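# Move the ring from the stake into the blue tray

## Task

Lift the ring clear of the stake and set it down so it rests flat on the bottom of the blue tray.

## Robot and tools

Robot: two Trossen-style six-joint arms with parallel grippers, left_arm and right_arm, facing each other across a table. left_arm's base is on the +y side of the table, right_arm's on the -y side. These names do not match left and right in the images. Each arm carries one wrist camera: cam_left_wrist and cam_right_wrist, both 672x504.

Frames: the scene frame has its origin at the table centre, +z up, and the table surface at z = +0.020 m. Reported hand positions (m), orientations (quat_wxyz) and velocities (m/s, rad/s) are in the scene frame. Offsets you command are instead measured along each gripper's own Hand target axes: the fingers point along +x and open and close along y. end_effector_position is the point halfway between the fingers, about 3 to 4 cm behind their tips. Only the last 1.5 cm of each inner finger face is flat.

execute_actions(actions, cameras): actions is a list of actions; each action is a list of up to 15 rows, one row per 1/30 s step. A short action repeats its final row until 15 steps are done. Every row holds 14 numbers in [-1, 1], one list covering both arms: dx, dy, dz, rx, ry, rz, opening for left_arm, then the same seven for right_arm. The first six of each arm are an offset, not a pose, counted from that arm's Hand target as it stood when the action began; all rows of one action count from that same start, and the next action starts from the new target, so repeating an offset keeps moving. Scale: 1.0 equals 0.6 m for dx, dy, dz and 180 degrees for rx, ry, rz, which together form a single rotation vector. Six zeros re-command the current Hand target. The opening is absolute: +1 fully open (0.080 m), -1 fully closed; empty fingers touch near -0.78. Closing fully takes about 0.6 s or more. Always send the opening each gripper should keep, since 0 is itself a command. An empty actions list returns state plus images. cameras takes names, ["all"] or [].

move(target, speed, blend, opening_speed, grip_force, blocking, cameras): target is one 14-number row (same layout, frame and scale as above) or up to 15 such rows; every row is an offset from the Hand targets at the start of the move, not from the prior row. Grippers travel in straight lines, ending together, at least 0.5 s and at most 10 s. speed is the top path speed in m/s, 0.002 to 4.3 (default 0.25), one value or one per row; rotation is capped at twice that in rad/s. blend (m) rounds corners for lists; 0 stops at each row. opening_speed is the rate of the opening command per second on the -1..+1 scale, at least 0.2. grip_force is the per-pad limit in N, 8 to 34, one value or one per arm; it persists. blocking=false returns after about 0.5 s while motion continues. Paths do not avoid obstacles or the other arm, and a path close to an arm's own base can flip its shoulder posture, so route around it.

wait(seconds 0 to 10, cameras) lets time pass holding commands. stop(cameras) brakes a running move. zoom_image(camera, region [x0,y0,x1,y1] in pixels, at most 504 by 504) enlarges part of the latest image from cam_left_wrist or cam_right_wrist. read_manual(section) only returns licence texts. finished_scene(scene) ends the current scene, given its number; it is final and the ring must stay in place without the robot.

Results: Hand target is the last commanded pose after clipping; the gripper often stops short of it, and the next command, even all zeros, asks for it again. Orientation commands are clipped to within 32 degrees of the measured one per step. grip_measured is the finger opening on the command scale (can be about 2 mm off, and reads narrower than a squeezed part). To hold something, command roughly 0.08 below the reading at first contact. grip_effort_n is motor effort, negative closing, not pad force. Joint torques and External joint torques follow the Joint positions order; a Wrist depth line gives a 7x7 grid of distances in mm per camera. A move adds a move: line: done means within 8 mm and 2 degrees; off_target, held, blocked (the arm stopped far from its goal and now holds), moving or fault; limits=paced or held tell of clipping or withheld steps. Reported poses can be off by a few cm, so check images after each move and correct tilt or shortfall with a further offset.

Avoid: dropping the ring or releasing it while it moves, letting anything leave the table, fast contact with the table, stake or tray, hard pushes, and any contact between the two arms or their cameras and cables. Contact torque at a joint's limit (waist 18.2, shoulder 22.5, elbow 22.4, wrist pitch 5.92, wrist yaw 5.9, wrist roll 5.54 N m) freezes that arm for 10 s. Large single-step targets can trigger an over-speed fault; long stretched or straining holds heat motors and can cause an over-temperature stop. Loose objects may occasionally get nudged by an outside force.

Each tool is called after "Emit:" in YAML: its name, and indented under it one key for each argument.

## Session

Emit:
execute_actions:
  actions: []

Scene clock: 0.00 s.
left_arm: end_effector_position=(-0.1709, +0.4349, +0.4126) grip_measured=+1.000 grip_effort_n=n/a end_effector_quat_wxyz=(+0.240, +0.310, +0.318, -0.863) | right_arm: end_effector_position=(+0.0513, -0.0550, +0.2044) grip_measured=+1.000 grip_effort_n=n/a end_effector_quat_wxyz=(+0.834, -0.152, +0.378, +0.373)
Joint positions: left_arm=[-1.635 1.126 1.369 -1.036 -0.265 -0.845 0.08] | right_arm=[0.025 1.768 0.977 -0.187 0.459 0.626 0.08]
Joint velocities: within noise
Joint torques (N m): no reading
External joint torques (N m): no reading
Heat: left arm: hottest wrist yaw 34 °C (+0.0 °C/min); right arm: hottest wrist pitch 30 °C (+0.0 °C/min).
Wrist depth (mm): cam_left_wrist=[487 1577 1707 1774 1555 1368 1135 / 462 507 1566 1861 1682 1402 1360 / 436 477 1555 1657 1816 2226 2083 / 412 448 490 424 1733 1941 2415 / 392 426 450 515 1545 93 2083 / - 93 411 472 1465 87 - / - 78 412 453 1446 - -] | cam_right_wrist=[341 340 340 340 342 331 1541 / 315 315 315 315 316 315 308 / 293 291 294 291 294 295 295 / 272 273 272 - 260 273 274 / 257 258 - - 246 253 259 / - 81 229 237 - - 75 / - - - - 221 223 78]
Hand target: left_arm -0.1708, +0.4348, +0.4130; -0.240, -0.309, -0.318, +0.864 | right_arm +0.0514, -0.0538, +0.2070; +0.834, -0.148, +0.377, +0.374
Tool commands: left_gripper/opening=+1.0 right_gripper/opening=+1.0
camera_calibration:
cam_left_wrist: T_world_to_cam=[[-0.553277, 0.713656, 0.429626, -0.579216], [0.585449, 0.700039, -0.408895, -0.00117086], [-0.592566, 0.0252922, -0.805125, 0.29918], [0, 0, 0, 1]] pos_world=[-0.142498, 0.406614, 0.489245]
cam_right_wrist: T_world_to_cam=[[0.732378, -0.679924, -0.0364146, -0.0555104], [-0.63891, -0.667742, -0.381987, 0.107442], [0.235407, 0.303024, -0.92345, 0.269843], [0, 0, 0, 1]] pos_world=[0.0457777, -0.0477682, 0.288207]

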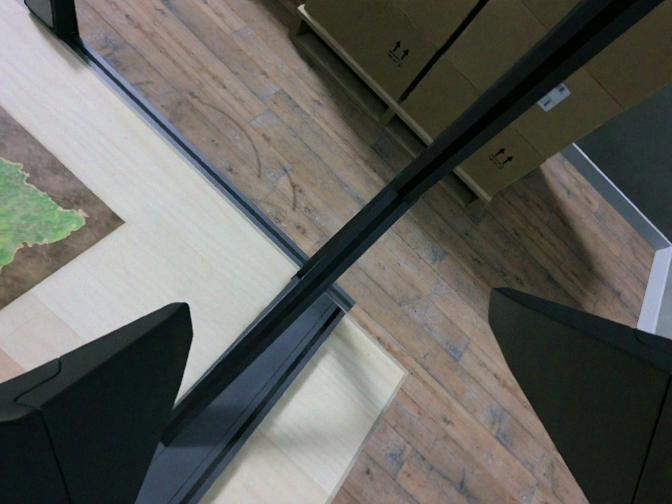

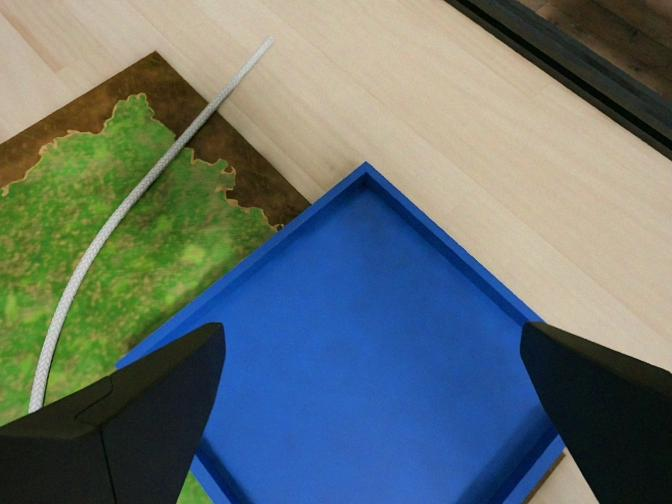

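Emit:
move:
  target: [0,0,0,0,0,0,1,-0.337,0.102,-0.055,-0.198,0.069,0.130,1]
  cameras: ["cam_right_wrist"]

Scene clock: 13.27 s.
left_arm: end_effector_position=(-0.1709, +0.4349, +0.4126) grip_measured=+1.000 grip_effort_n=-1.6 end_effector_quat_wxyz=(+0.240, +0.310, +0.318, -0.863) | right_arm: end_effector_position=(-0.0965, -0.1351, +0.3286) grip_measured=+1.000 grip_effort_n=1.2 end_effector_quat_wxyz=(+0.615, -0.362, +0.358, +0.602)
Joint positions: left_arm=[-1.635 1.126 1.369 -1.036 -0.265 -0.845 0.08] | right_arm=[0.357 1.423 1.238 -0.914 0.182 0.312 0.08]
Joint torques (N m): left_arm=[0.07 -2.81 5.84 1.47 -0.19 0.04] | right_arm=[0.21 -7.79 7.1 0.72 -0.17 -0.24]
External joint torques (N m): left_arm=[0.07 0.05 -0.41 0.07 -0.03 0.01] | right_arm=[0.21 -2.58 0.86 -0.31 -0.29 -0.24]
Heat: left arm: hottest wrist yaw 34 °C (+0.0 °C/min); right arm: hottest elbow 31 °C (+13.6 °C/min).
Wrist depth (mm): cam_left_wrist=[491 1534 1746 1733 1545 1312 188 / 464 1402 1566 1760 1707 1343 1320 / 438 477 1599 1682 309 2248 2365 / 416 445 489 510 1788 2009 2248 / 391 424 451 510 1657 93 2064 / - 87 - 479 1524 86 - / - 362 416 450 1484 - -] | cam_right_wrist=[404 401 407 410 410 415 418 / 391 391 397 400 405 406 410 / 380 387 387 391 417 - 397 / 374 376 379 380 387 - 392 / 366 369 370 373 372 - 381 / - 81 363 368 368 97 75 / - - 354 360 359 363 78]
Hand target: left_arm -0.1708, +0.4348, +0.4130; -0.240, -0.309, -0.318, +0.864 | right_arm -0.0990, -0.1335, +0.3366; +0.613, -0.355, +0.353, +0.611
Off the commanded pose: left_arm 0.000 m, 0 deg | right_arm 0.008 m, 1 deg.
move: done
camera_calibration:
cam_right_wrist: T_world_to_cam=[[0.999778, -0.0192533, 0.00860846, 0.102959], [-0.0175924, -0.986453, -0.1631, -0.0480341], [0.0116321, 0.162912, -0.986572, 0.423759], [0, 0, 0, 1]] pos_world=[-0.10871, -0.114437, 0.409348]
Images, in order (width x height): cam_right_wrist 672x504.

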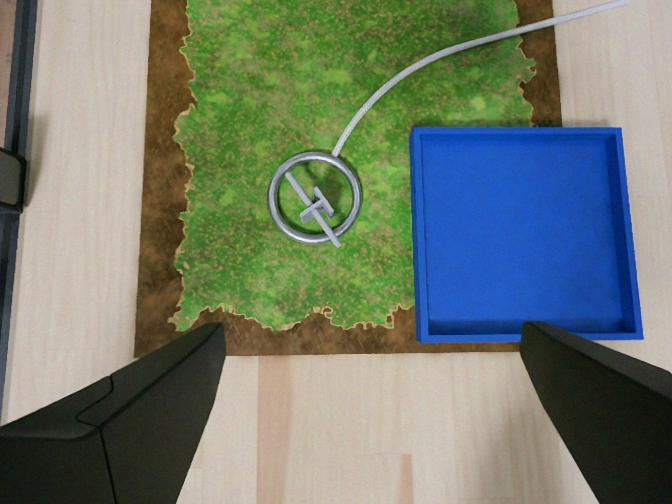

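Emit:
zoom_image:
  camera: "cam_right_wrist"
  region: [250, 130, 390, 260]

Scaled by 3.600 from the camera's 672x504 image, which has a finer 960x720 frame.

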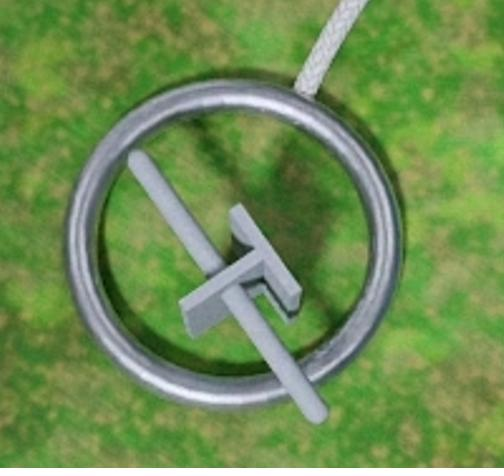

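Emit:
move:
  target: [0,0,0,0,0,0,1,0.211,0.035,-0.191,0,-0.16,0,1]
  cameras: ["cam_right_wrist"]

Emit:
zoom_image:
  camera: "cam_right_wrist"
  region: [200, 60, 480, 270]

Scene clock: 29.97 s.
left_arm: end_effector_position=(-0.1709, +0.4349, +0.4126) grip_measured=+1.000 grip_effort_n=-1.6 end_effector_quat_wxyz=(+0.240, +0.310, +0.318, -0.863) | right_arm: end_effector_position=(-0.1209, -0.1676, +0.1720) grip_measured=+1.000 grip_effort_n=1.6 end_effector_quat_wxyz=(+0.681, -0.186, +0.192, +0.682)
Joint positions: left_arm=[-1.635 1.126 1.369 -1.036 -0.265 -0.845 0.08] | right_arm=[0.619 1.556 0.255 0.67 0.509 0.353 0.08]
Joint torques (N m): left_arm=[0.07 -2.78 5.82 1.47 -0.19 0.04] | right_arm=[0.2 -4.61 2.41 1.35 0.42 -0.23]
External joint torques (N m): left_arm=[0.05 0.06 -0.4 0.07 -0.03 0.02] | right_arm=[0.2 -0.71 -1.6 -0.09 0.23 -0.23]
Heat: left arm: hottest wrist pitch 35 °C (+8.0 °C/min); right arm: hottest elbow 33 °C (+10.0 °C/min).
Wrist depth (mm): cam_left_wrist=[483 1524 1746 1816 1514 1376 180 / 461 506 1577 1774 1720 1402 1410 / 432 478 1484 1657 1802 2142 2769 / 415 444 489 1504 1774 2009 2441 / 396 424 450 513 1577 93 2027 / - 87 431 480 1504 86 - / - 82 424 455 1402 - -] | cam_right_wrist=[2401 480 493 489 490 496 497 / 387 393 395 397 397 401 403 / 327 326 330 335 335 348 351 / 286 285 288 280 288 285 - / 250 257 252 253 254 254 - / - 81 221 226 227 102 75 / - - 203 205 204 205 78]
Hand target: left_arm -0.1708, +0.4348, +0.4130; -0.240, -0.309, -0.318, +0.864 | right_arm -0.1194, -0.1696, +0.1695; +0.682, -0.192, +0.189, +0.680
Off the commanded pose: left_arm 0.000 m, 0 deg | right_arm 0.003 m, 1 deg.
move: done
camera_calibration:
cam_right_wrist: T_world_to_cam=[[0.999833, -0.00492955, -0.0176128, 0.135099], [-0.0150174, -0.77095, -0.636719, 0.0117257], [-0.0104399, 0.636877, -0.770895, 0.314487], [0, 0, 0, 1]] pos_world=[-0.131617, -0.190584, 0.252282]
Images, in order (width x height): cam_right_wrist 672x504.

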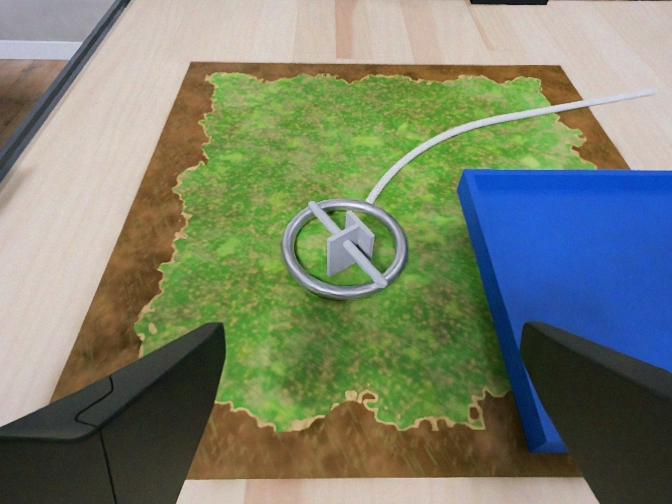

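Scaled by 1.800 from the camera's 672x504 image, which has a finer 960x720 frame.

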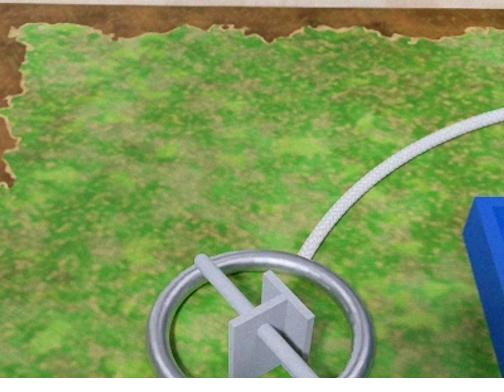

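Emit:
move:
  target: [0,0,0,0,0,0,1,0.331,0.013,0.123,0.452,0.256,-0.253,-0.2]
  cameras: ["cam_right_wrist"]

Emit:
zoom_image:
  camera: "cam_right_wrist"
  region: [180, 160, 500, 400]

Scene clock: 89.93 s.
left_arm: end_effector_position=(-0.1709, +0.4349, +0.4126) grip_measured=+1.000 grip_effort_n=-2.1 end_effector_quat_wxyz=(+0.240, +0.310, +0.318, -0.863) | right_arm: end_effector_position=(-0.1258, +0.0368, +0.1317) grip_measured=-0.196 grip_effort_n=-17.4 end_effector_quat_wxyz=(+0.708, -0.002, +0.706, +0.004)
Joint positions: left_arm=[-1.635 1.126 1.369 -1.036 -0.265 -0.845 0.08] | right_arm=[0.243 2.66 2.347 -1.256 0.003 1.795 0.026]
Joint torques (N m): left_arm=[0.06 -2.8 5.83 1.47 -0.2 0.04] | right_arm=[-0.13 -13.62 6.08 -0.09 -0.2 0.29]
External joint torques (N m): left_arm=[0.05 0.06 -0.38 0.09 -0.04 0.01] | right_arm=[-0.16 -1.75 0.7 -0.36 -0.24 0.29]
Heat: left arm: hottest wrist pitch 37 °C (+2.0 °C/min); right arm: hottest wrist pitch 35 °C (+4.0 °C/min).
Wrist depth (mm): cam_left_wrist=[485 1566 1720 1760 1494 1343 1102 / 465 501 1610 1788 1610 1360 1514 / 437 478 1545 1694 1720 2064 2468 / 411 445 490 1545 1760 2102 2248 / 395 426 455 516 1588 93 2083 / - 87 417 475 1484 87 - / - 360 417 458 1402 - -] | cam_right_wrist=[135 135 137 139 141 143 145 / 143 142 144 146 148 151 153 / 149 150 152 152 157 158 161 / 157 159 161 161 165 138 172 / 166 169 170 170 171 179 183 / 177 176 70 183 86 81 193 / - - - 197 197 - -]
Hand target: left_arm -0.1708, +0.4348, +0.4130; -0.240, -0.309, -0.318, +0.864 | right_arm -0.1268, +0.0385, +0.1297; +0.706, +0.000, +0.708, +0.000
Off the commanded pose: left_arm 0.000 m, 0 deg | right_arm 0.003 m, 1 deg.
joint sent to its limit (right arm) — joint 3 (elbow), upper limit, where the elbow is as straight as it goes. The joint targets still meet the commanded pose.
move: done
camera_calibration:
cam_right_wrist: T_world_to_cam=[[0.0000212488, -0.99999, -0.00449552, 0.0494583], [-0.943784, -0.0015061, 0.330559, -0.128937], [-0.330562, 0.00423577, -0.943775, 0.15897], [0, 0, 0, 1]] pos_world=[-0.0691404, 0.0485902, 0.192876]
Images, in order (width x height): cam_right_wrist 672x504.

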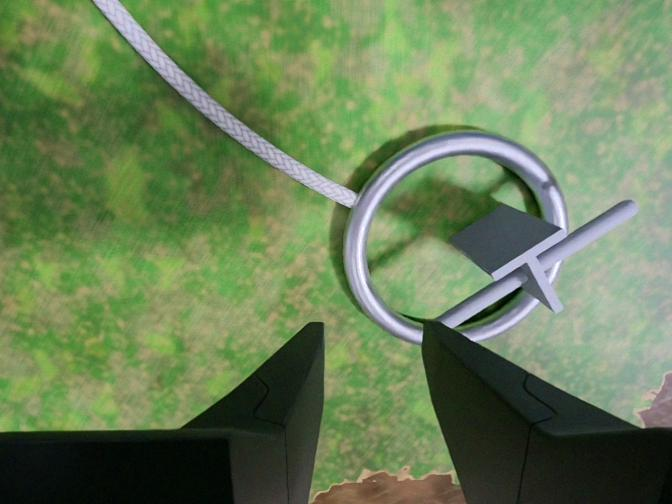

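Scaled by 1.575 from the camera's 672x504 image, which has a finer 960x720 frame.

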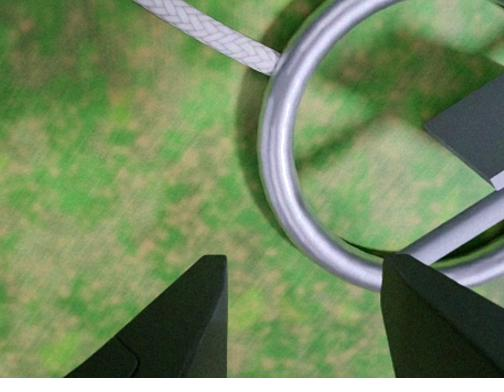

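Emit:
move:
  target: [0,0,0,0,0,0,1,0.0783,0.0017,-0.0037,0,0,0,-0.35]
  speed: 0.12
  cameras: ["cam_right_wrist"]

Scene clock: 106.73 s.
left_arm: end_effector_position=(-0.1709, +0.4349, +0.4126) grip_measured=+1.000 grip_effort_n=-2.1 end_effector_quat_wxyz=(+0.240, +0.310, +0.318, -0.863) | right_arm: end_effector_position=(-0.1276, +0.0417, +0.0867) grip_measured=-0.346 grip_effort_n=-17.4 end_effector_quat_wxyz=(+0.707, +0.001, +0.707, +0.005)
Joint positions: left_arm=[-1.635 1.126 1.369 -1.036 -0.265 -0.845 0.08] | right_arm=[0.244 2.726 2.297 -1.133 0.003 1.799 0.019]
Joint torques (N m): left_arm=[0.09 -2.81 5.83 1.48 -0.19 0.04] | right_arm=[0.19 -14.43 4.02 0.11 -0.2 0.29]
External joint torques (N m): left_arm=[0.11 0.02 -0.36 0.09 -0.04 0.01] | right_arm=[0.19 -2.42 -1.3 -0.18 -0.25 0.3]
Heat: left arm: hottest wrist pitch 37 °C (+1.0 °C/min); right arm: hottest shoulder 37 °C (+8.0 °C/min).
Wrist depth (mm): cam_left_wrist=[486 1534 1694 1669 1504 1360 182 / 462 509 1669 1802 1707 1393 1214 / 433 473 1534 1657 308 2102 2064 / 415 450 487 511 1788 2045 2317 / 391 425 448 523 1622 93 2102 / - 87 414 479 1504 87 - / - 360 411 455 1446 - -] | cam_right_wrist=[- 95 98 99 99 101 102 / 100 100 102 104 105 106 108 / 105 107 107 108 109 113 108 / 112 113 115 115 116 118 109 / 119 119 120 120 122 126 90 / 125 126 70 130 85 81 138 / - - - 139 139 - -]
Hand target: left_arm -0.1708, +0.4348, +0.4130; -0.240, -0.309, -0.318, +0.864 | right_arm -0.1292, +0.0395, +0.0827; +0.706, +0.000, +0.708, +0.000
Off the commanded pose: left_arm 0.000 m, 0 deg | right_arm 0.005 m, 1 deg.
move: done
camera_calibration:
cam_right_wrist: T_world_to_cam=[[-0.00304473, -0.999941, -0.010428, 0.0541457], [-0.943339, -0.000588168, 0.331831, -0.115777], [-0.331818, 0.0108475, -0.943281, 0.115445], [0, 0, 0, 1]] pos_world=[-0.0707454, 0.0528221, 0.14788]
Images, in order (width x height): cam_right_wrist 672x504.

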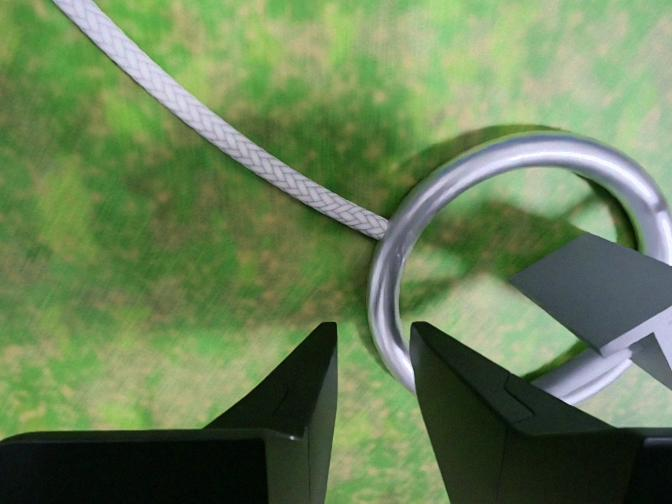

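Emit:
move:
  target: [0,0,0,0,0,0,1,0.032,-0.0065,0,0,0,0,-0.35]
  speed: 0.08
  cameras: ["cam_right_wrist"]

Emit:
zoom_image:
  camera: "cam_right_wrist"
  region: [280, 200, 540, 400]

Scene clock: 120.93 s.
left_arm: end_effector_position=(-0.1709, +0.4349, +0.4126) grip_measured=+1.000 grip_effort_n=-2.1 end_effector_quat_wxyz=(+0.240, +0.310, +0.318, -0.863) | right_arm: end_effector_position=(-0.1275, +0.0406, +0.0730) grip_measured=-0.347 grip_effort_n=-15.1 end_effector_quat_wxyz=(+0.707, +0.005, +0.707, +0.008)
Joint positions: left_arm=[-1.635 1.126 1.369 -1.036 -0.265 -0.845 0.08] | right_arm=[0.245 2.726 2.241 -1.069 0.003 1.801 0.019]
Joint torques (N m): left_arm=[0.06 -2.81 5.81 1.46 -0.18 0.04] | right_arm=[0.3 -13.77 2.66 0.67 -0.2 0.29]
External joint torques (N m): left_arm=[0.06 0.04 -0.38 0.08 -0.03 0.02] | right_arm=[0.32 -1.53 -2.75 0.36 -0.25 0.29]
Heat: left arm: hottest wrist pitch 37 °C (+1.0 °C/min); right arm: hottest shoulder 41 °C (+13.0 °C/min).
Wrist depth (mm): cam_left_wrist=[491 1588 1720 1788 1504 195 1113 / 465 1484 1622 1774 1720 1368 1312 / 433 473 1566 1720 308 2064 2027 / 413 449 489 421 1774 1992 2390 / 392 424 445 507 1566 93 2027 / - 87 418 476 1504 87 - / - 82 408 453 1402 - -] | cam_right_wrist=[- 87 89 89 89 91 92 / - 92 93 95 94 95 97 / - 97 97 99 99 102 98 / 103 103 104 105 106 107 105 / 109 109 110 109 111 114 90 / 116 117 75 118 86 119 125 / - - - 126 127 - -]
Hand target: left_arm -0.1708, +0.4348, +0.4130; -0.240, -0.309, -0.318, +0.864 | right_arm -0.1291, +0.0356, +0.0635; +0.706, +0.000, +0.708, +0.000
Off the commanded pose: left_arm 0.000 m, 0 deg | right_arm 0.011 m, 1 deg.
move: off_target (right_arm)
camera_calibration:
cam_right_wrist: T_world_to_cam=[[-0.00460515, -0.999809, -0.0189811, 0.0533762], [-0.942637, -0.00199557, 0.333814, -0.111199], [-0.333789, 0.0194296, -0.942448, 0.10192], [0, 0, 0, 1]] pos_world=[-0.0705545, 0.0511638, 0.134187]
Images, in order (width x height): cam_right_wrist 672x504.

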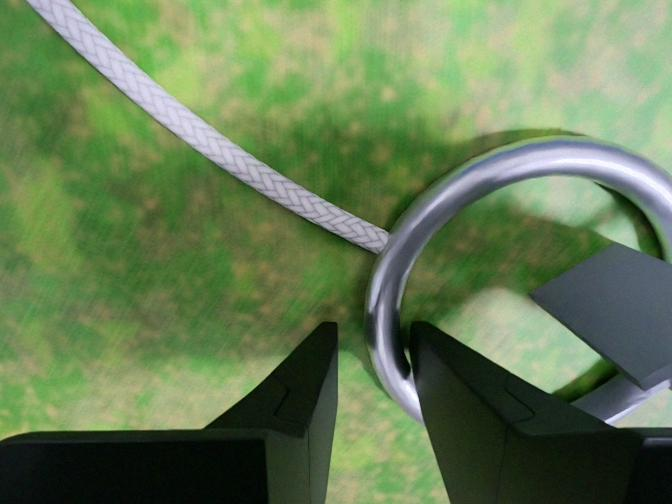

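Scaled by 1.938 from the camera's 672x504 image, which has a finer 960x720 frame.

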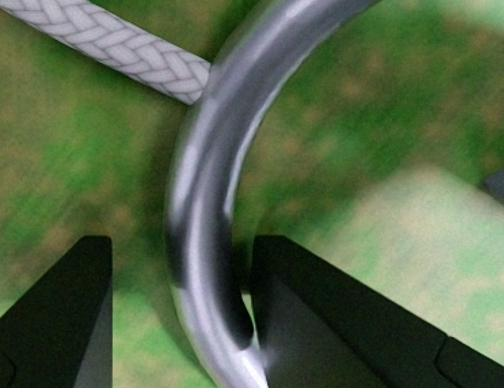

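Emit:
move:
  target: [0,0,0,0,0,0,1,0.006,-0.007,0,0,0,0,-0.35]
  speed: 0.08
  cameras: ["cam_right_wrist"]

Emit:
zoom_image:
  camera: "cam_right_wrist"
  region: [280, 200, 540, 400]

Scene clock: 127.20 s.
left_arm: end_effector_position=(-0.1709, +0.4349, +0.4126) grip_measured=+1.000 grip_effort_n=-2.1 end_effector_quat_wxyz=(+0.240, +0.310, +0.318, -0.863) | right_arm: end_effector_position=(-0.1275, +0.0396, +0.0723) grip_measured=-0.347 grip_effort_n=-15.1 end_effector_quat_wxyz=(+0.706, +0.010, +0.709, +0.012)
Joint positions: left_arm=[-1.635 1.126 1.369 -1.036 -0.265 -0.845 0.08] | right_arm=[0.245 2.705 2.196 -1.031 0.003 1.803 0.019]
Joint torques (N m): left_arm=[0.08 -2.8 5.82 1.47 -0.19 0.03] | right_arm=[0.46 -13.21 2.3 0.32 -0.2 0.29]
External joint torques (N m): left_arm=[0.06 0.09 -0.44 0.06 -0.03 0.01] | right_arm=[0.43 -1.21 -3.03 -0.01 -0.24 0.29]
Heat: left arm: hottest wrist pitch 37 °C (+1.0 °C/min); right arm: hottest shoulder 41 °C (+13.2 °C/min).
Wrist depth (mm): cam_left_wrist=[480 1555 1733 1707 1524 199 1118 / 463 501 1622 1774 1682 1410 1305 / 432 468 1545 1694 1831 2183 2580 / 411 450 489 1474 1788 1992 2390 / 393 422 450 529 1577 93 2102 / - 87 387 476 1524 86 - / - 77 419 455 1428 - -] | cam_right_wrist=[- 88 89 89 89 90 91 / - 93 93 95 94 95 96 / - 98 97 98 97 101 95 / 103 104 104 105 106 106 104 / 110 110 111 109 111 113 89 / 118 117 75 118 85 118 124 / - - - 126 126 - -]
Hand target: left_arm -0.1708, +0.4348, +0.4130; -0.240, -0.309, -0.318, +0.864 | right_arm -0.1292, +0.0314, +0.0599; +0.706, -0.001, +0.708, +0.000
Off the commanded pose: left_arm 0.000 m, 0 deg | right_arm 0.015 m, 2 deg.
move: off_target (right_arm)
camera_calibration:
cam_right_wrist: T_world_to_cam=[[-0.00617592, -0.999469, -0.0319789, 0.0531311], [-0.941605, -0.00495414, 0.336684, -0.110928], [-0.336664, 0.0321908, -0.941074, 0.100259], [0, 0, 0, 1]] pos_world=[-0.070368, 0.049326, 0.133398]
Images, in order (width x height): cam_right_wrist 672x504.

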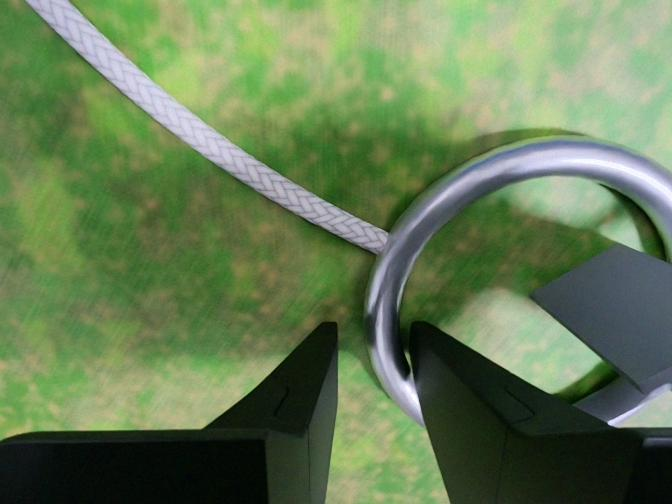

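Scaled by 1.938 from the camera's 672x504 image, which has a finer 960x720 frame.

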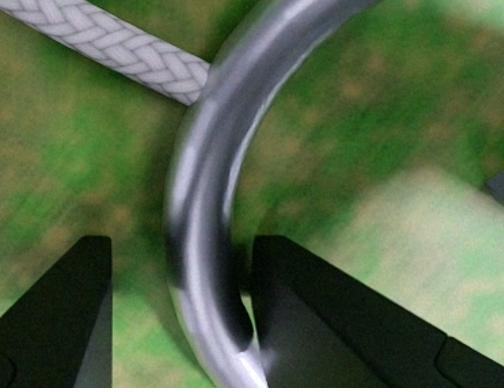

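Emit:
move:
  target:
    - [0,0,0,0,0,0,1,-0.0227,0.006,0,0,0,0,-0.35]
  speed: 0.06
  cameras: ["cam_right_wrist"]

Emit:
zoom_image:
  camera: "cam_right_wrist"
  region: [280, 200, 540, 400]

Scene clock: 134.20 s.
left_arm: end_effector_position=(-0.1709, +0.4349, +0.4126) grip_measured=+1.000 grip_effort_n=-2.1 end_effector_quat_wxyz=(+0.240, +0.310, +0.318, -0.863) | right_arm: end_effector_position=(-0.1270, +0.0360, +0.0771) grip_measured=-0.347 grip_effort_n=-15.1 end_effector_quat_wxyz=(+0.707, +0.002, +0.707, +0.004)
Joint positions: left_arm=[-1.635 1.126 1.369 -1.036 -0.265 -0.845 0.08] | right_arm=[0.246 2.705 2.216 -1.074 0.003 1.803 0.019]
Joint torques (N m): left_arm=[0.07 -2.79 5.84 1.48 -0.19 0.04] | right_arm=[0.22 -13.41 5.46 -0.35 -0.2 0.22]
External joint torques (N m): left_arm=[0.08 0.07 -0.45 0.04 -0.04 0.02] | right_arm=[0.22 -1.38 0.14 -0.63 -0.25 0.22]
Heat: left arm: hottest wrist pitch 37 °C (+0.0 °C/min); right arm: hottest shoulder 42 °C (+14.2 °C/min).
Wrist depth (mm): cam_left_wrist=[482 1524 1707 1788 1524 1305 189 / 467 1455 1633 1846 1746 1376 1183 / 437 471 1504 1645 1802 2122 2874 / 416 448 496 515 1816 1974 2415 / 391 428 450 505 1577 93 1974 / - 87 446 477 1474 86 - / - 362 414 455 1419 - -] | cam_right_wrist=[- 89 90 91 91 93 94 / - 93 95 96 96 98 99 / - 98 98 100 99 104 98 / 103 104 105 106 109 109 103 / 109 110 113 107 113 115 83 / 116 117 75 121 86 121 128 / - - - 128 129 - -]
Hand target: left_arm -0.1708, +0.4348, +0.4130; -0.240, -0.309, -0.318, +0.864 | right_arm -0.1292, +0.0350, +0.0733; +0.706, -0.001, +0.708, +0.000
Off the commanded pose: left_arm 0.000 m, 0 deg | right_arm 0.004 m, 1 deg.
move: done
camera_calibration:
cam_right_wrist: T_world_to_cam=[[-0.00525679, -0.999935, -0.0101028, 0.0481485], [-0.943338, 0.00160662, 0.331829, -0.112225], [-0.331791, 0.0112747, -0.943286, 0.1066], [0, 0, 0, 1]] pos_world=[-0.0702445, 0.0471238, 0.13828]
Images, in order (width x height): cam_right_wrist 672x504.

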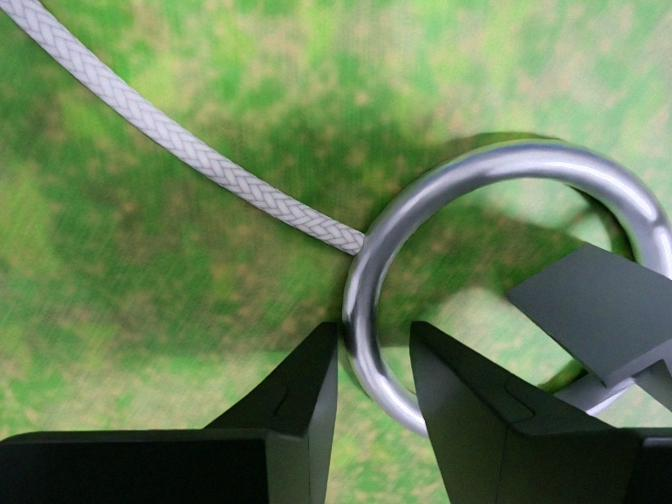

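Scaled by 1.938 from the camera's 672x504 image, which has a finer 960x720 frame.

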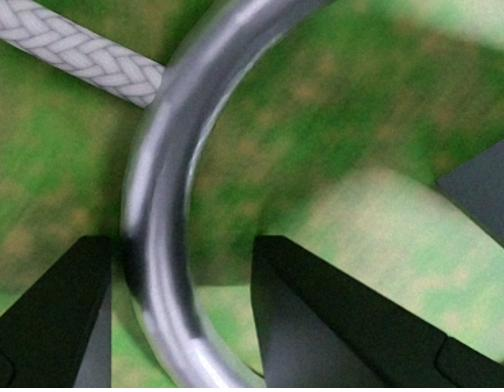

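Emit:
move:
  target: [0,0,0,0,0,0,1,0.006,0.004,0,0,0,0,-0.35]
  speed: 0.06

Emit:
move:
  target: [0,0,0,0,0,0,1,0,0,0,0,0,0,-0.9]
  opening_speed: 0.4
  grip_force: 25
  cameras: ["cam_right_wrist"]

Emit:
zoom_image:
  camera: "cam_right_wrist"
  region: [280, 200, 540, 400]

Scene clock: 141.03 s.
left_arm: end_effector_position=(-0.1709, +0.4349, +0.4126) grip_measured=+1.000 grip_effort_n=-2.1 end_effector_quat_wxyz=(+0.240, +0.310, +0.318, -0.863) | right_arm: end_effector_position=(-0.1273, +0.0370, +0.0756) grip_measured=-0.347 grip_effort_n=-14.7 end_effector_quat_wxyz=(+0.708, +0.000, +0.706, +0.003)
Joint positions: left_arm=[-1.635 1.126 1.369 -1.036 -0.265 -0.845 0.08] | right_arm=[0.246 2.719 2.237 -1.085 0.003 1.803 0.019]
Joint torques (N m): left_arm=[0.07 -2.82 5.84 1.47 -0.19 0.04] | right_arm=[0.13 -12.83 5.72 0.15 -0.2 0.18]
External joint torques (N m): left_arm=[0.08 0.01 -0.36 0.08 -0.04 0.02] | right_arm=[0.22 -0.93 0.51 -0.11 -0.26 0.18]
Heat: left arm: hottest wrist pitch 37 °C (+0.0 °C/min); right arm: hottest shoulder 43 °C (+15.2 °C/min).
Wrist depth (mm): cam_left_wrist=[480 1577 1788 1733 1534 1328 177 / 467 506 1610 1802 1733 1393 1195 / 437 476 1524 1669 1788 2162 1908 / 414 449 493 1534 1788 1992 2293 / 391 429 448 505 1577 93 1992 / - 93 418 479 1514 87 - / - 77 416 458 1446 - -] | cam_right_wrist=[- 88 89 90 91 92 93 / - 92 94 95 95 97 99 / - 97 97 99 96 103 97 / 102 103 104 105 108 108 103 / 107 109 110 105 112 115 83 / 114 116 75 118 85 120 116 / - - - 127 127 - -]
Hand target: left_arm -0.1708, +0.4348, +0.4130; -0.240, -0.309, -0.318, +0.864 | right_arm -0.1292, +0.0373, +0.0698; +0.706, -0.001, +0.708, +0.000
Off the commanded pose: left_arm 0.000 m, 0 deg | right_arm 0.006 m, 0 deg.
move: done

Scene clock: 142.63 s.
left_arm: end_effector_position=(-0.1709, +0.4349, +0.4126) grip_measured=+1.000 grip_effort_n=-2.1 end_effector_quat_wxyz=(+0.240, +0.310, +0.318, -0.863) | right_arm: end_effector_position=(-0.1276, +0.0383, +0.0756) grip_measured=-0.620 grip_effort_n=-64.9 end_effector_quat_wxyz=(+0.707, +0.002, +0.707, +0.004)
Joint positions: left_arm=[-1.635 1.126 1.369 -1.036 -0.265 -0.845 0.08] | right_arm=[0.246 2.721 2.241 -1.083 0.003 1.803 0.007]
Joint torques (N m): left_arm=[0.07 -2.81 5.86 1.47 -0.19 0.04] | right_arm=[0.12 -13.04 5.37 -0.06 -0.2 0.18]
External joint torques (N m): left_arm=[0.07 0.07 -0.4 0.06 -0.03 0.02] | right_arm=[0.1 -0.92 0.03 -0.34 -0.25 0.18]
Heat: left arm: hottest wrist pitch 37 °C (+0.0 °C/min); right arm: hottest shoulder 43 °C (+15.1 °C/min).
Wrist depth (mm): cam_left_wrist=[480 1588 1707 1746 1514 1343 188 / 462 1494 1610 1788 1733 1402 1312 / 440 477 1514 1682 1831 2083 2270 / 416 446 493 1474 1746 2009 2415 / 396 425 449 507 1599 93 2083 / - 87 424 472 1504 87 - / - 77 420 454 1437 - -] | cam_right_wrist=[- 86 89 90 90 92 93 / - 93 91 95 95 97 98 / - 97 98 99 101 100 102 / 102 103 104 105 104 108 100 / 108 109 111 108 112 115 84 / 114 117 115 106 81 120 117 / - - - 129 78 - -]
Hand target: left_arm -0.1708, +0.4348, +0.4130; -0.240, -0.309, -0.318, +0.864 | right_arm -0.1292, +0.0373, +0.0698; +0.706, -0.001, +0.708, +0.000
Off the commanded pose: left_arm 0.000 m, 0 deg | right_arm 0.006 m, 1 deg.
grip_force (N): 25, 25
move: done
camera_calibration:
cam_right_wrist: T_world_to_cam=[[-0.00529118, -0.999931, -0.0105132, 0.050386], [-0.943307, 0.00150176, 0.331919, -0.112208], [-0.33188, 0.0116735, -0.943249, 0.104963], [0, 0, 0, 1]] pos_world=[-0.0707449, 0.0493257, 0.13678]
Images, in order (width x height): cam_right_wrist 672x504.

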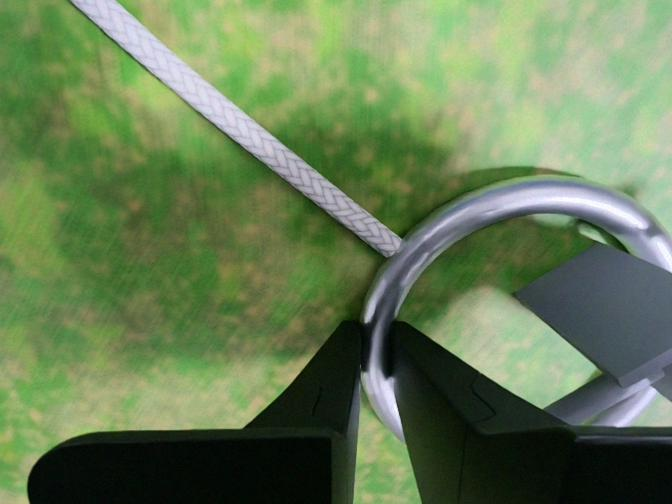

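Scaled by 1.938 from the camera's 672x504 image, which has a finer 960x720 frame.

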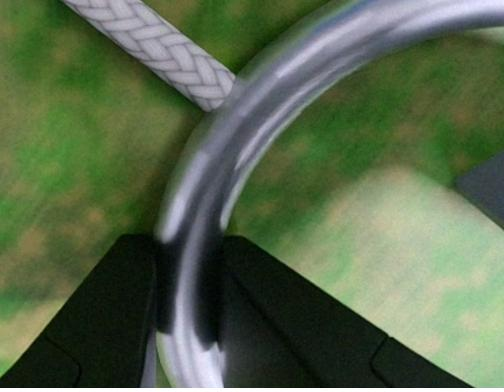

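Emit:
move:
  target:
    - [0,0,0,0,0,0,1,-0.053,-0.02,0,0,0,0.122,-0.9]
    - [0,0,0,0,0,0,1,-0.087,-0.06,0,0,0,0.23,-0.9]
  speed: 0.06
  blend: 0.01
  cameras: ["cam_right_wrist"]

Scene clock: 158.47 s.
left_arm: end_effector_position=(-0.1709, +0.4349, +0.4126) grip_measured=+1.000 grip_effort_n=-2.1 end_effector_quat_wxyz=(+0.240, +0.310, +0.318, -0.863) | right_arm: end_effector_position=(-0.1288, +0.0001, +0.1135) grip_measured=-0.620 grip_effort_n=-64.9 end_effector_quat_wxyz=(+0.663, +0.243, +0.666, +0.243)
Joint positions: left_arm=[-1.635 1.126 1.369 -1.036 -0.265 -0.845 0.08] | right_arm=[0.33 2.15 1.084 0.171 0.2 1.82 0.007]
Joint torques (N m): left_arm=[0.07 -2.8 5.85 1.47 -0.19 0.03] | right_arm=[0.15 -13.79 3.24 1.2 0.43 -0.16]
External joint torques (N m): left_arm=[0.09 0.01 -0.34 0.08 -0.04 0.01] | right_arm=[0.28 -5.06 -1.47 0 0.28 -0.13]
Heat: left arm: hottest wrist pitch 38 °C (+1.0 °C/min); right arm: hottest shoulder 44 °C (+10.1 °C/min).
Wrist depth (mm): cam_left_wrist=[483 1599 1720 1816 1474 1343 1108 / 462 506 1633 1788 1746 1360 1241 / 434 478 1577 1682 1746 2122 3493 / 411 449 491 1474 1846 2009 2293 / 395 431 447 529 1566 93 2045 / - 87 412 478 1534 87 - / - 367 413 455 1446 - -] | cam_right_wrist=[270 216 180 149 128 115 103 / 298 233 196 156 136 119 106 / 331 253 203 156 141 119 110 / 375 275 214 180 101 126 110 / 409 300 231 105 149 97 107 / 437 341 - 81 81 137 115 / - - - - 78 - -]
Hand target: left_arm -0.1708, +0.4348, +0.4130; -0.240, -0.309, -0.318, +0.864 | right_arm -0.1290, +0.0013, +0.1219; +0.661, +0.250, +0.662, +0.250
Off the commanded pose: left_arm 0.000 m, 0 deg | right_arm 0.009 m, 1 deg.
grip_force (N): 25, 25
move: off_target (right_arm)
camera_calibration:
cam_right_wrist: T_world_to_cam=[[-0.0105108, -0.7635, -0.645722, 0.0839983], [-0.941584, -0.209825, 0.263424, -0.11782], [-0.336613, 0.610771, -0.716694, 0.114341], [0, 0, 0, 1]] pos_world=[-0.0715662, -0.030425, 0.167224]
Images, in order (width x height): cam_right_wrist 672x504.

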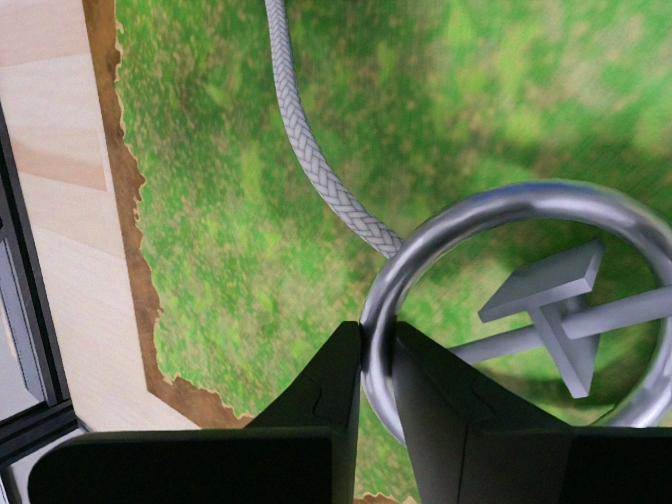

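Emit:
move:
  target:
    - [0,0,0,0,0,0,1,-0.015,0.013,0,0,0,0,-0.9]
    - [0,0,0,0,0,0,1,-0.0458,-0.0218,0.0323,0,0,0,-0.9]
  speed: 0.06
  blend: 0.003
  cameras: ["cam_right_wrist"]

Scene clock: 169.90 s.
left_arm: end_effector_position=(-0.1709, +0.4349, +0.4126) grip_measured=+1.000 grip_effort_n=-2.1 end_effector_quat_wxyz=(+0.240, +0.310, +0.318, -0.863) | right_arm: end_effector_position=(-0.1094, -0.0281, +0.1259) grip_measured=-0.620 grip_effort_n=-64.9 end_effector_quat_wxyz=(+0.666, +0.244, +0.662, +0.242)
Joint positions: left_arm=[-1.635 1.126 1.369 -1.036 -0.265 -0.845 0.08] | right_arm=[0.307 2.026 0.937 0.197 0.195 1.801 0.007]
Joint torques (N m): left_arm=[0.08 -2.8 5.81 1.48 -0.19 0.04] | right_arm=[-0.26 -12.77 3.23 1.22 -0.06 -0.28]
External joint torques (N m): left_arm=[0.09 0.05 -0.41 0.07 -0.04 0.01] | right_arm=[-0.24 -4.77 -1.52 -0.02 -0.19 -0.24]
Heat: left arm: hottest wrist pitch 38 °C (+1.0 °C/min); right arm: hottest shoulder 46 °C (+8.0 °C/min).
Wrist depth (mm): cam_left_wrist=[485 1588 1831 1733 1504 1336 1118 / 463 506 1588 1816 1669 1410 1290 / 437 477 1524 1746 1788 2064 2204 / 414 449 490 423 1816 1924 2441 / 393 426 453 517 1588 93 2027 / - 93 354 473 1465 86 - / - 78 413 456 1455 - -] | cam_right_wrist=[305 241 200 151 138 123 113 / 338 259 215 171 150 132 117 / 372 281 226 173 157 130 118 / 415 306 237 201 154 140 101 / 439 335 257 105 128 143 131 / 469 379 - 81 84 149 117 / - - - - 78 - -]
Hand target: left_arm -0.1708, +0.4348, +0.4130; -0.240, -0.309, -0.318, +0.864 | right_arm -0.1095, -0.0266, +0.1339; +0.661, +0.250, +0.662, +0.249
Off the commanded pose: left_arm 0.000 m, 0 deg | right_arm 0.008 m, 1 deg.
grip_force (N): 25, 25
move: done
camera_calibration:
cam_right_wrist: T_world_to_cam=[[-0.0102151, -0.762271, -0.647177, 0.0709062], [-0.94485, -0.204513, 0.255798, -0.108045], [-0.327343, 0.614098, -0.718143, 0.148288], [0, 0, 0, 1]] pos_world=[-0.0528209, -0.0591102, 0.180018]
Images, in order (width x height): cam_right_wrist 672x504.

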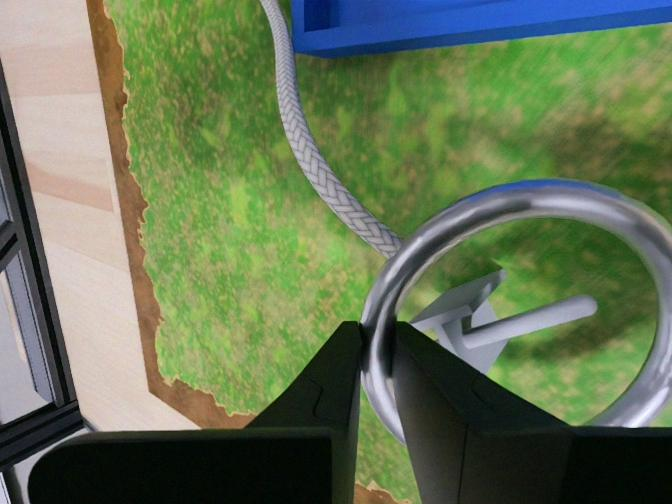

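Emit:
move:
  target:
    - [0,0,0,0,0,0,1,-0.115,0.096,0,0,0,0,-0.9]
    - [0,0,0,0,0,0,1,-0.066,0.051,0.3025,0,0,-0.2306,-0.9]
  speed: [0.08,0.15]
  blend: 0.02
  cameras: ["cam_right_wrist"]

Scene clock: 187.50 s.
left_arm: end_effector_position=(-0.1709, +0.4349, +0.4126) grip_measured=+1.000 grip_effort_n=-1.6 end_effector_quat_wxyz=(+0.240, +0.310, +0.318, -0.863) | right_arm: end_effector_position=(+0.0704, -0.0331, +0.1820) grip_measured=-0.620 grip_effort_n=-64.9 end_effector_quat_wxyz=(+0.703, -0.001, +0.711, -0.005)
Joint positions: left_arm=[-1.635 1.126 1.369 -1.036 -0.265 -0.845 0.08] | right_arm=[-0.179 2.248 1.804 -1.137 -0.008 1.387 0.007]
Joint torques (N m): left_arm=[0.07 -2.82 5.82 1.47 -0.19 0.04] | right_arm=[-0.02 -11.97 6.26 -0.13 0.24 -0.23]
External joint torques (N m): left_arm=[0.08 0.03 -0.39 0.09 -0.04 0.02] | right_arm=[0.01 -1.93 0.88 -0.41 0.19 -0.23]
Heat: left arm: hottest wrist pitch 38 °C (+1.0 °C/min); right arm: hottest shoulder 45 °C (+3.0 °C/min).
Wrist depth (mm): cam_left_wrist=[475 1534 1720 1774 1494 1336 178 / 465 1455 1599 1746 1694 1402 1368 / 433 471 1534 1669 311 2122 2523 / 414 449 489 524 1788 1992 2317 / 393 428 448 502 1610 93 2122 / - 87 443 479 1504 86 - / - 77 412 458 1393 - -] | cam_right_wrist=[179 175 177 177 181 185 194 / 190 185 188 - - 192 205 / 200 199 152 - 201 202 214 / 211 210 212 214 98 228 101 / 225 224 - 104 229 246 247 / 240 245 - 81 84 264 116 / - - - - 78 - -]
Hand target: left_arm -0.1708, +0.4348, +0.4130; -0.240, -0.309, -0.318, +0.864 | right_arm +0.0719, -0.0297, +0.1836; +0.706, -0.001, +0.708, -0.001
Off the commanded pose: left_arm 0.000 m, 0 deg | right_arm 0.004 m, 1 deg.
grip_force (N): 25, 25
move: done
camera_calibration:
cam_right_wrist: T_world_to_cam=[[-0.0144499, -0.999862, 0.00818869, -0.0215781], [-0.939424, 0.0163803, 0.342364, 0.0376525], [-0.342451, -0.00274553, -0.939532, 0.271416], [0, 0, 0, 1]] pos_world=[0.128007, -0.0214467, 0.24229]
Images, in order (width x height): cam_right_wrist 672x504.

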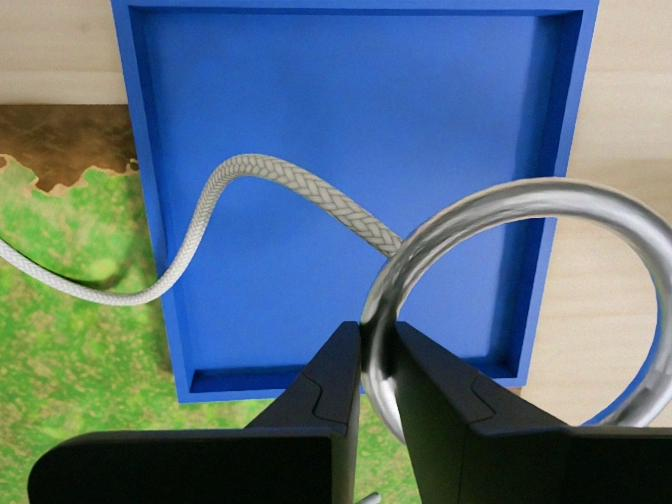

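Emit:
move:
  target: [0,0,0,0,0,0,1,0.146,0.03,0,0,0,0,-0.9]
  speed: 0.12
  cameras: ["cam_right_wrist"]

Scene clock: 198.87 s.
left_arm: end_effector_position=(-0.1709, +0.4349, +0.4126) grip_measured=+1.000 grip_effort_n=-1.6 end_effector_quat_wxyz=(+0.240, +0.310, +0.318, -0.863) | right_arm: end_effector_position=(+0.0719, -0.0115, +0.0970) grip_measured=-0.620 grip_effort_n=-64.9 end_effector_quat_wxyz=(+0.704, +0.000, +0.710, +0.000)
Joint positions: left_arm=[-1.635 1.126 1.369 -1.036 -0.265 -0.845 0.08] | right_arm=[-0.174 2.436 1.78 -0.916 -0.008 1.387 0.007]
Joint torques (N m): left_arm=[0.07 -2.81 5.84 1.47 -0.19 0.04] | right_arm=[0.18 -13.15 4.09 0.07 0.23 0.07]
External joint torques (N m): left_arm=[0.07 0.05 -0.4 0.06 -0.03 0.01] | right_arm=[0.18 -2.45 -0.95 -0.21 0.19 0.07]
Heat: left arm: hottest wrist pitch 38 °C (+1.0 °C/min); right arm: hottest shoulder 44 °C (+1.0 °C/min).
Wrist depth (mm): cam_left_wrist=[483 1555 1707 1788 1524 1343 1135 / 470 508 1633 1831 1733 1384 1376 / 437 478 1524 1622 1788 2064 2468 / 411 444 490 511 1733 2102 2390 / 393 425 452 523 1577 93 2102 / - 93 369 476 1474 87 - / - 77 421 453 1419 - -] | cam_right_wrist=[- 101 102 105 105 106 107 / - 106 108 109 112 113 114 / - 105 112 114 116 116 119 / - 112 122 123 124 127 98 / 133 127 130 106 101 - 136 / 142 129 135 81 84 144 116 / - - - - 78 - -]
Hand target: left_arm -0.1708, +0.4348, +0.4130; -0.240, -0.309, -0.318, +0.864 | right_arm +0.0717, -0.0119, +0.0959; +0.706, -0.001, +0.708, -0.001
Off the commanded pose: left_arm 0.000 m, 0 deg | right_arm 0.001 m, 0 deg.
grip_force (N): 25, 25
move: done
camera_calibration:
cam_right_wrist: T_world_to_cam=[[-0.00878431, -0.999959, -0.00197408, 0.00133867], [-0.940162, 0.00758652, 0.340644, 0.0678942], [-0.340615, 0.00484828, -0.94019, 0.192212], [0, 0, 0, 1]] pos_world=[0.129314, -0.00010836, 0.157591]
Images, in order (width x height): cam_right_wrist 672x504.

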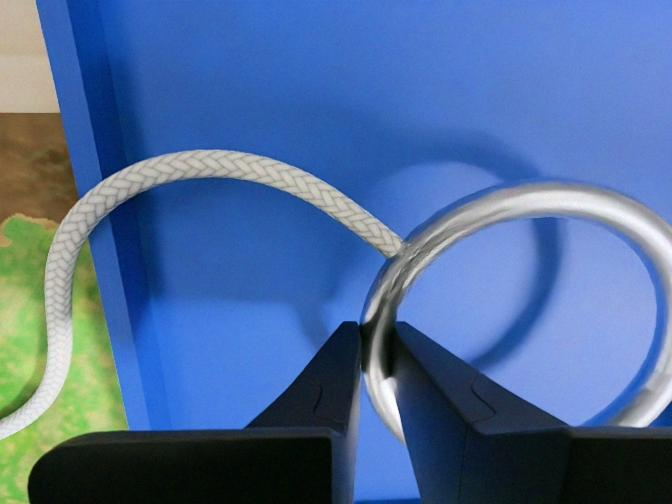

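Emit:
move:
  target: [0,0,0,0,0,0,1,0.028,0,0,0,0,0,-0.9]
  speed: 0.04
  cameras: ["cam_right_wrist"]

Scene clock: 203.80 s.
left_arm: end_effector_position=(-0.1709, +0.4349, +0.4126) grip_measured=+1.000 grip_effort_n=-1.6 end_effector_quat_wxyz=(+0.240, +0.310, +0.318, -0.863) | right_arm: end_effector_position=(+0.0723, -0.0098, +0.0823) grip_measured=-0.620 grip_effort_n=-64.9 end_effector_quat_wxyz=(+0.705, +0.002, +0.710, +0.003)
Joint positions: left_arm=[-1.635 1.126 1.369 -1.036 -0.265 -0.845 0.08] | right_arm=[-0.174 2.463 1.768 -0.87 -0.008 1.387 0.007]
Joint torques (N m): left_arm=[0.06 -2.81 5.83 1.47 -0.19 0.03] | right_arm=[0.18 -12.89 3.48 0.1 0.23 0.07]
External joint torques (N m): left_arm=[0.1 -0.03 -0.35 0.07 -0.05 0.01] | right_arm=[0.17 -2.22 -1.45 -0.2 0.19 0.07]
Heat: left arm: hottest wrist pitch 38 °C (+1.0 °C/min); right arm: hottest shoulder 44 °C (+1.0 °C/min).
Wrist depth (mm): cam_left_wrist=[494 1534 1733 1707 1534 1336 1113 / 462 508 1577 1760 1645 1312 1351 / 435 471 1514 1645 1774 2102 2183 / 414 444 489 1484 1694 2102 2341 / 392 424 447 532 1577 93 2083 / - 93 - 478 1504 86 - / - 77 414 455 1410 - -] | cam_right_wrist=[- 89 89 91 92 93 95 / - 94 96 97 97 100 100 / - 97 97 99 101 102 103 / - 106 106 108 99 111 112 / - 111 115 105 115 118 118 / - 117 119 107 84 126 125 / - - - - 78 - -]
Hand target: left_arm -0.1708, +0.4348, +0.4130; -0.240, -0.309, -0.318, +0.864 | right_arm +0.0717, -0.0120, +0.0791; +0.706, -0.001, +0.708, -0.001
Off the commanded pose: left_arm 0.000 m, 0 deg | right_arm 0.004 m, 1 deg.
grip_force (N): 25, 25
move: done
camera_calibration:
cam_right_wrist: T_world_to_cam=[[-0.00876562, -0.999927, -0.00834085, 0.00354969], [-0.940557, 0.00541246, 0.339594, 0.0733484], [-0.339524, 0.0108218, -0.940535, 0.178484], [0, 0, 0, 1]] pos_world=[0.129619, 0.00122092, 0.142991]
Images, in order (width x height): cam_right_wrist 672x504.

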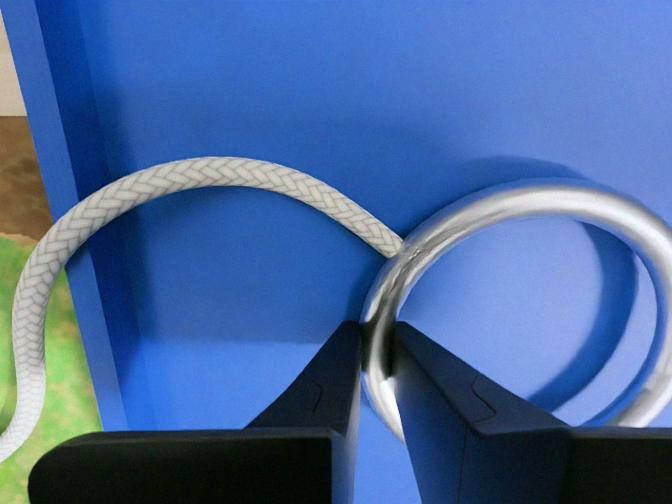

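Emit:
move:
  target:
    - [0,0,0,0,0,0,1,-0.002,-0.008,0,0,0,0.04,-0.9]
  speed: 0.05
  cameras: ["cam_right_wrist"]

Scene clock: 212.17 s.
left_arm: end_effector_position=(-0.1709, +0.4349, +0.4126) grip_measured=+1.000 grip_effort_n=-2.1 end_effector_quat_wxyz=(+0.240, +0.310, +0.318, -0.863) | right_arm: end_effector_position=(+0.0716, -0.0146, +0.0783) grip_measured=-0.620 grip_effort_n=-64.9 end_effector_quat_wxyz=(+0.707, +0.044, +0.705, +0.042)
Joint positions: left_arm=[-1.635 1.126 1.369 -1.036 -0.265 -0.845 0.08] | right_arm=[-0.178 2.37 1.566 -0.647 -0.02 1.386 0.007]
Joint torques (N m): left_arm=[0.07 -2.81 5.82 1.47 -0.2 0.03] | right_arm=[-0.36 -14.25 2.72 0.28 -0.24 -0.22]
External joint torques (N m): left_arm=[0.08 -0.03 -0.36 0.07 -0.05 0.01] | right_arm=[-0.43 -4 -2.23 -0.22 -0.27 -0.22]
Heat: left arm: hottest wrist pitch 38 °C (+0.0 °C/min); right arm: hottest shoulder 45 °C (+1.0 °C/min).
Wrist depth (mm): cam_left_wrist=[487 1545 1682 1760 1566 1343 181 / 464 1474 1622 1816 1707 1384 1305 / 440 475 1545 1669 1788 2083 1669 / 414 448 495 520 1720 2045 2293 / 392 427 452 514 1514 93 2142 / - 87 360 475 1504 87 - / - 77 420 451 1446 - -] | cam_right_wrist=[- 93 92 90 89 89 87 / - 97 98 97 94 93 92 / - 101 100 99 98 96 95 / - 109 107 100 96 - 103 / - 115 117 104 110 110 108 / 137 117 122 106 81 115 109 / - - - - 77 - -]
Hand target: left_arm -0.1708, +0.4348, +0.4130; -0.240, -0.309, -0.318, +0.864 | right_arm +0.0717, -0.0167, +0.0804; +0.705, +0.043, +0.706, +0.044
Off the commanded pose: left_arm 0.000 m, 0 deg | right_arm 0.003 m, 0 deg.
grip_force (N): 25, 25
move: done
camera_calibration:
cam_right_wrist: T_world_to_cam=[[-0.0108405, -0.992436, -0.122288, 0.00788346], [-0.944046, -0.0301575, 0.328433, 0.0746697], [-0.329636, 0.119005, -0.936578, 0.175014], [0, 0, 0, 1]] pos_world=[0.128268, -0.010752, 0.140355]
Images, in order (width x height): cam_right_wrist 672x504.

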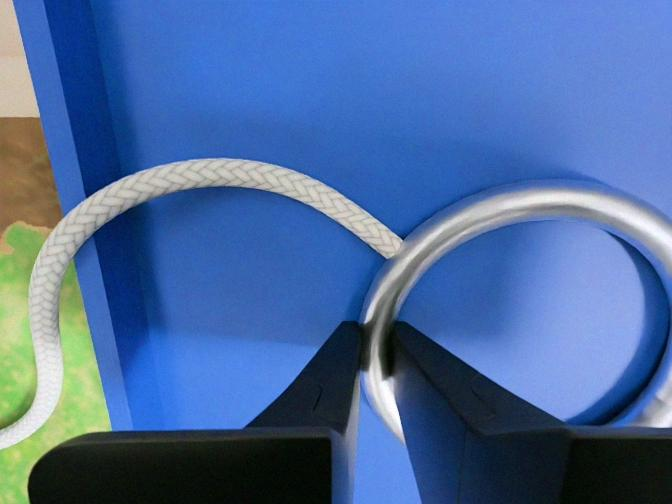

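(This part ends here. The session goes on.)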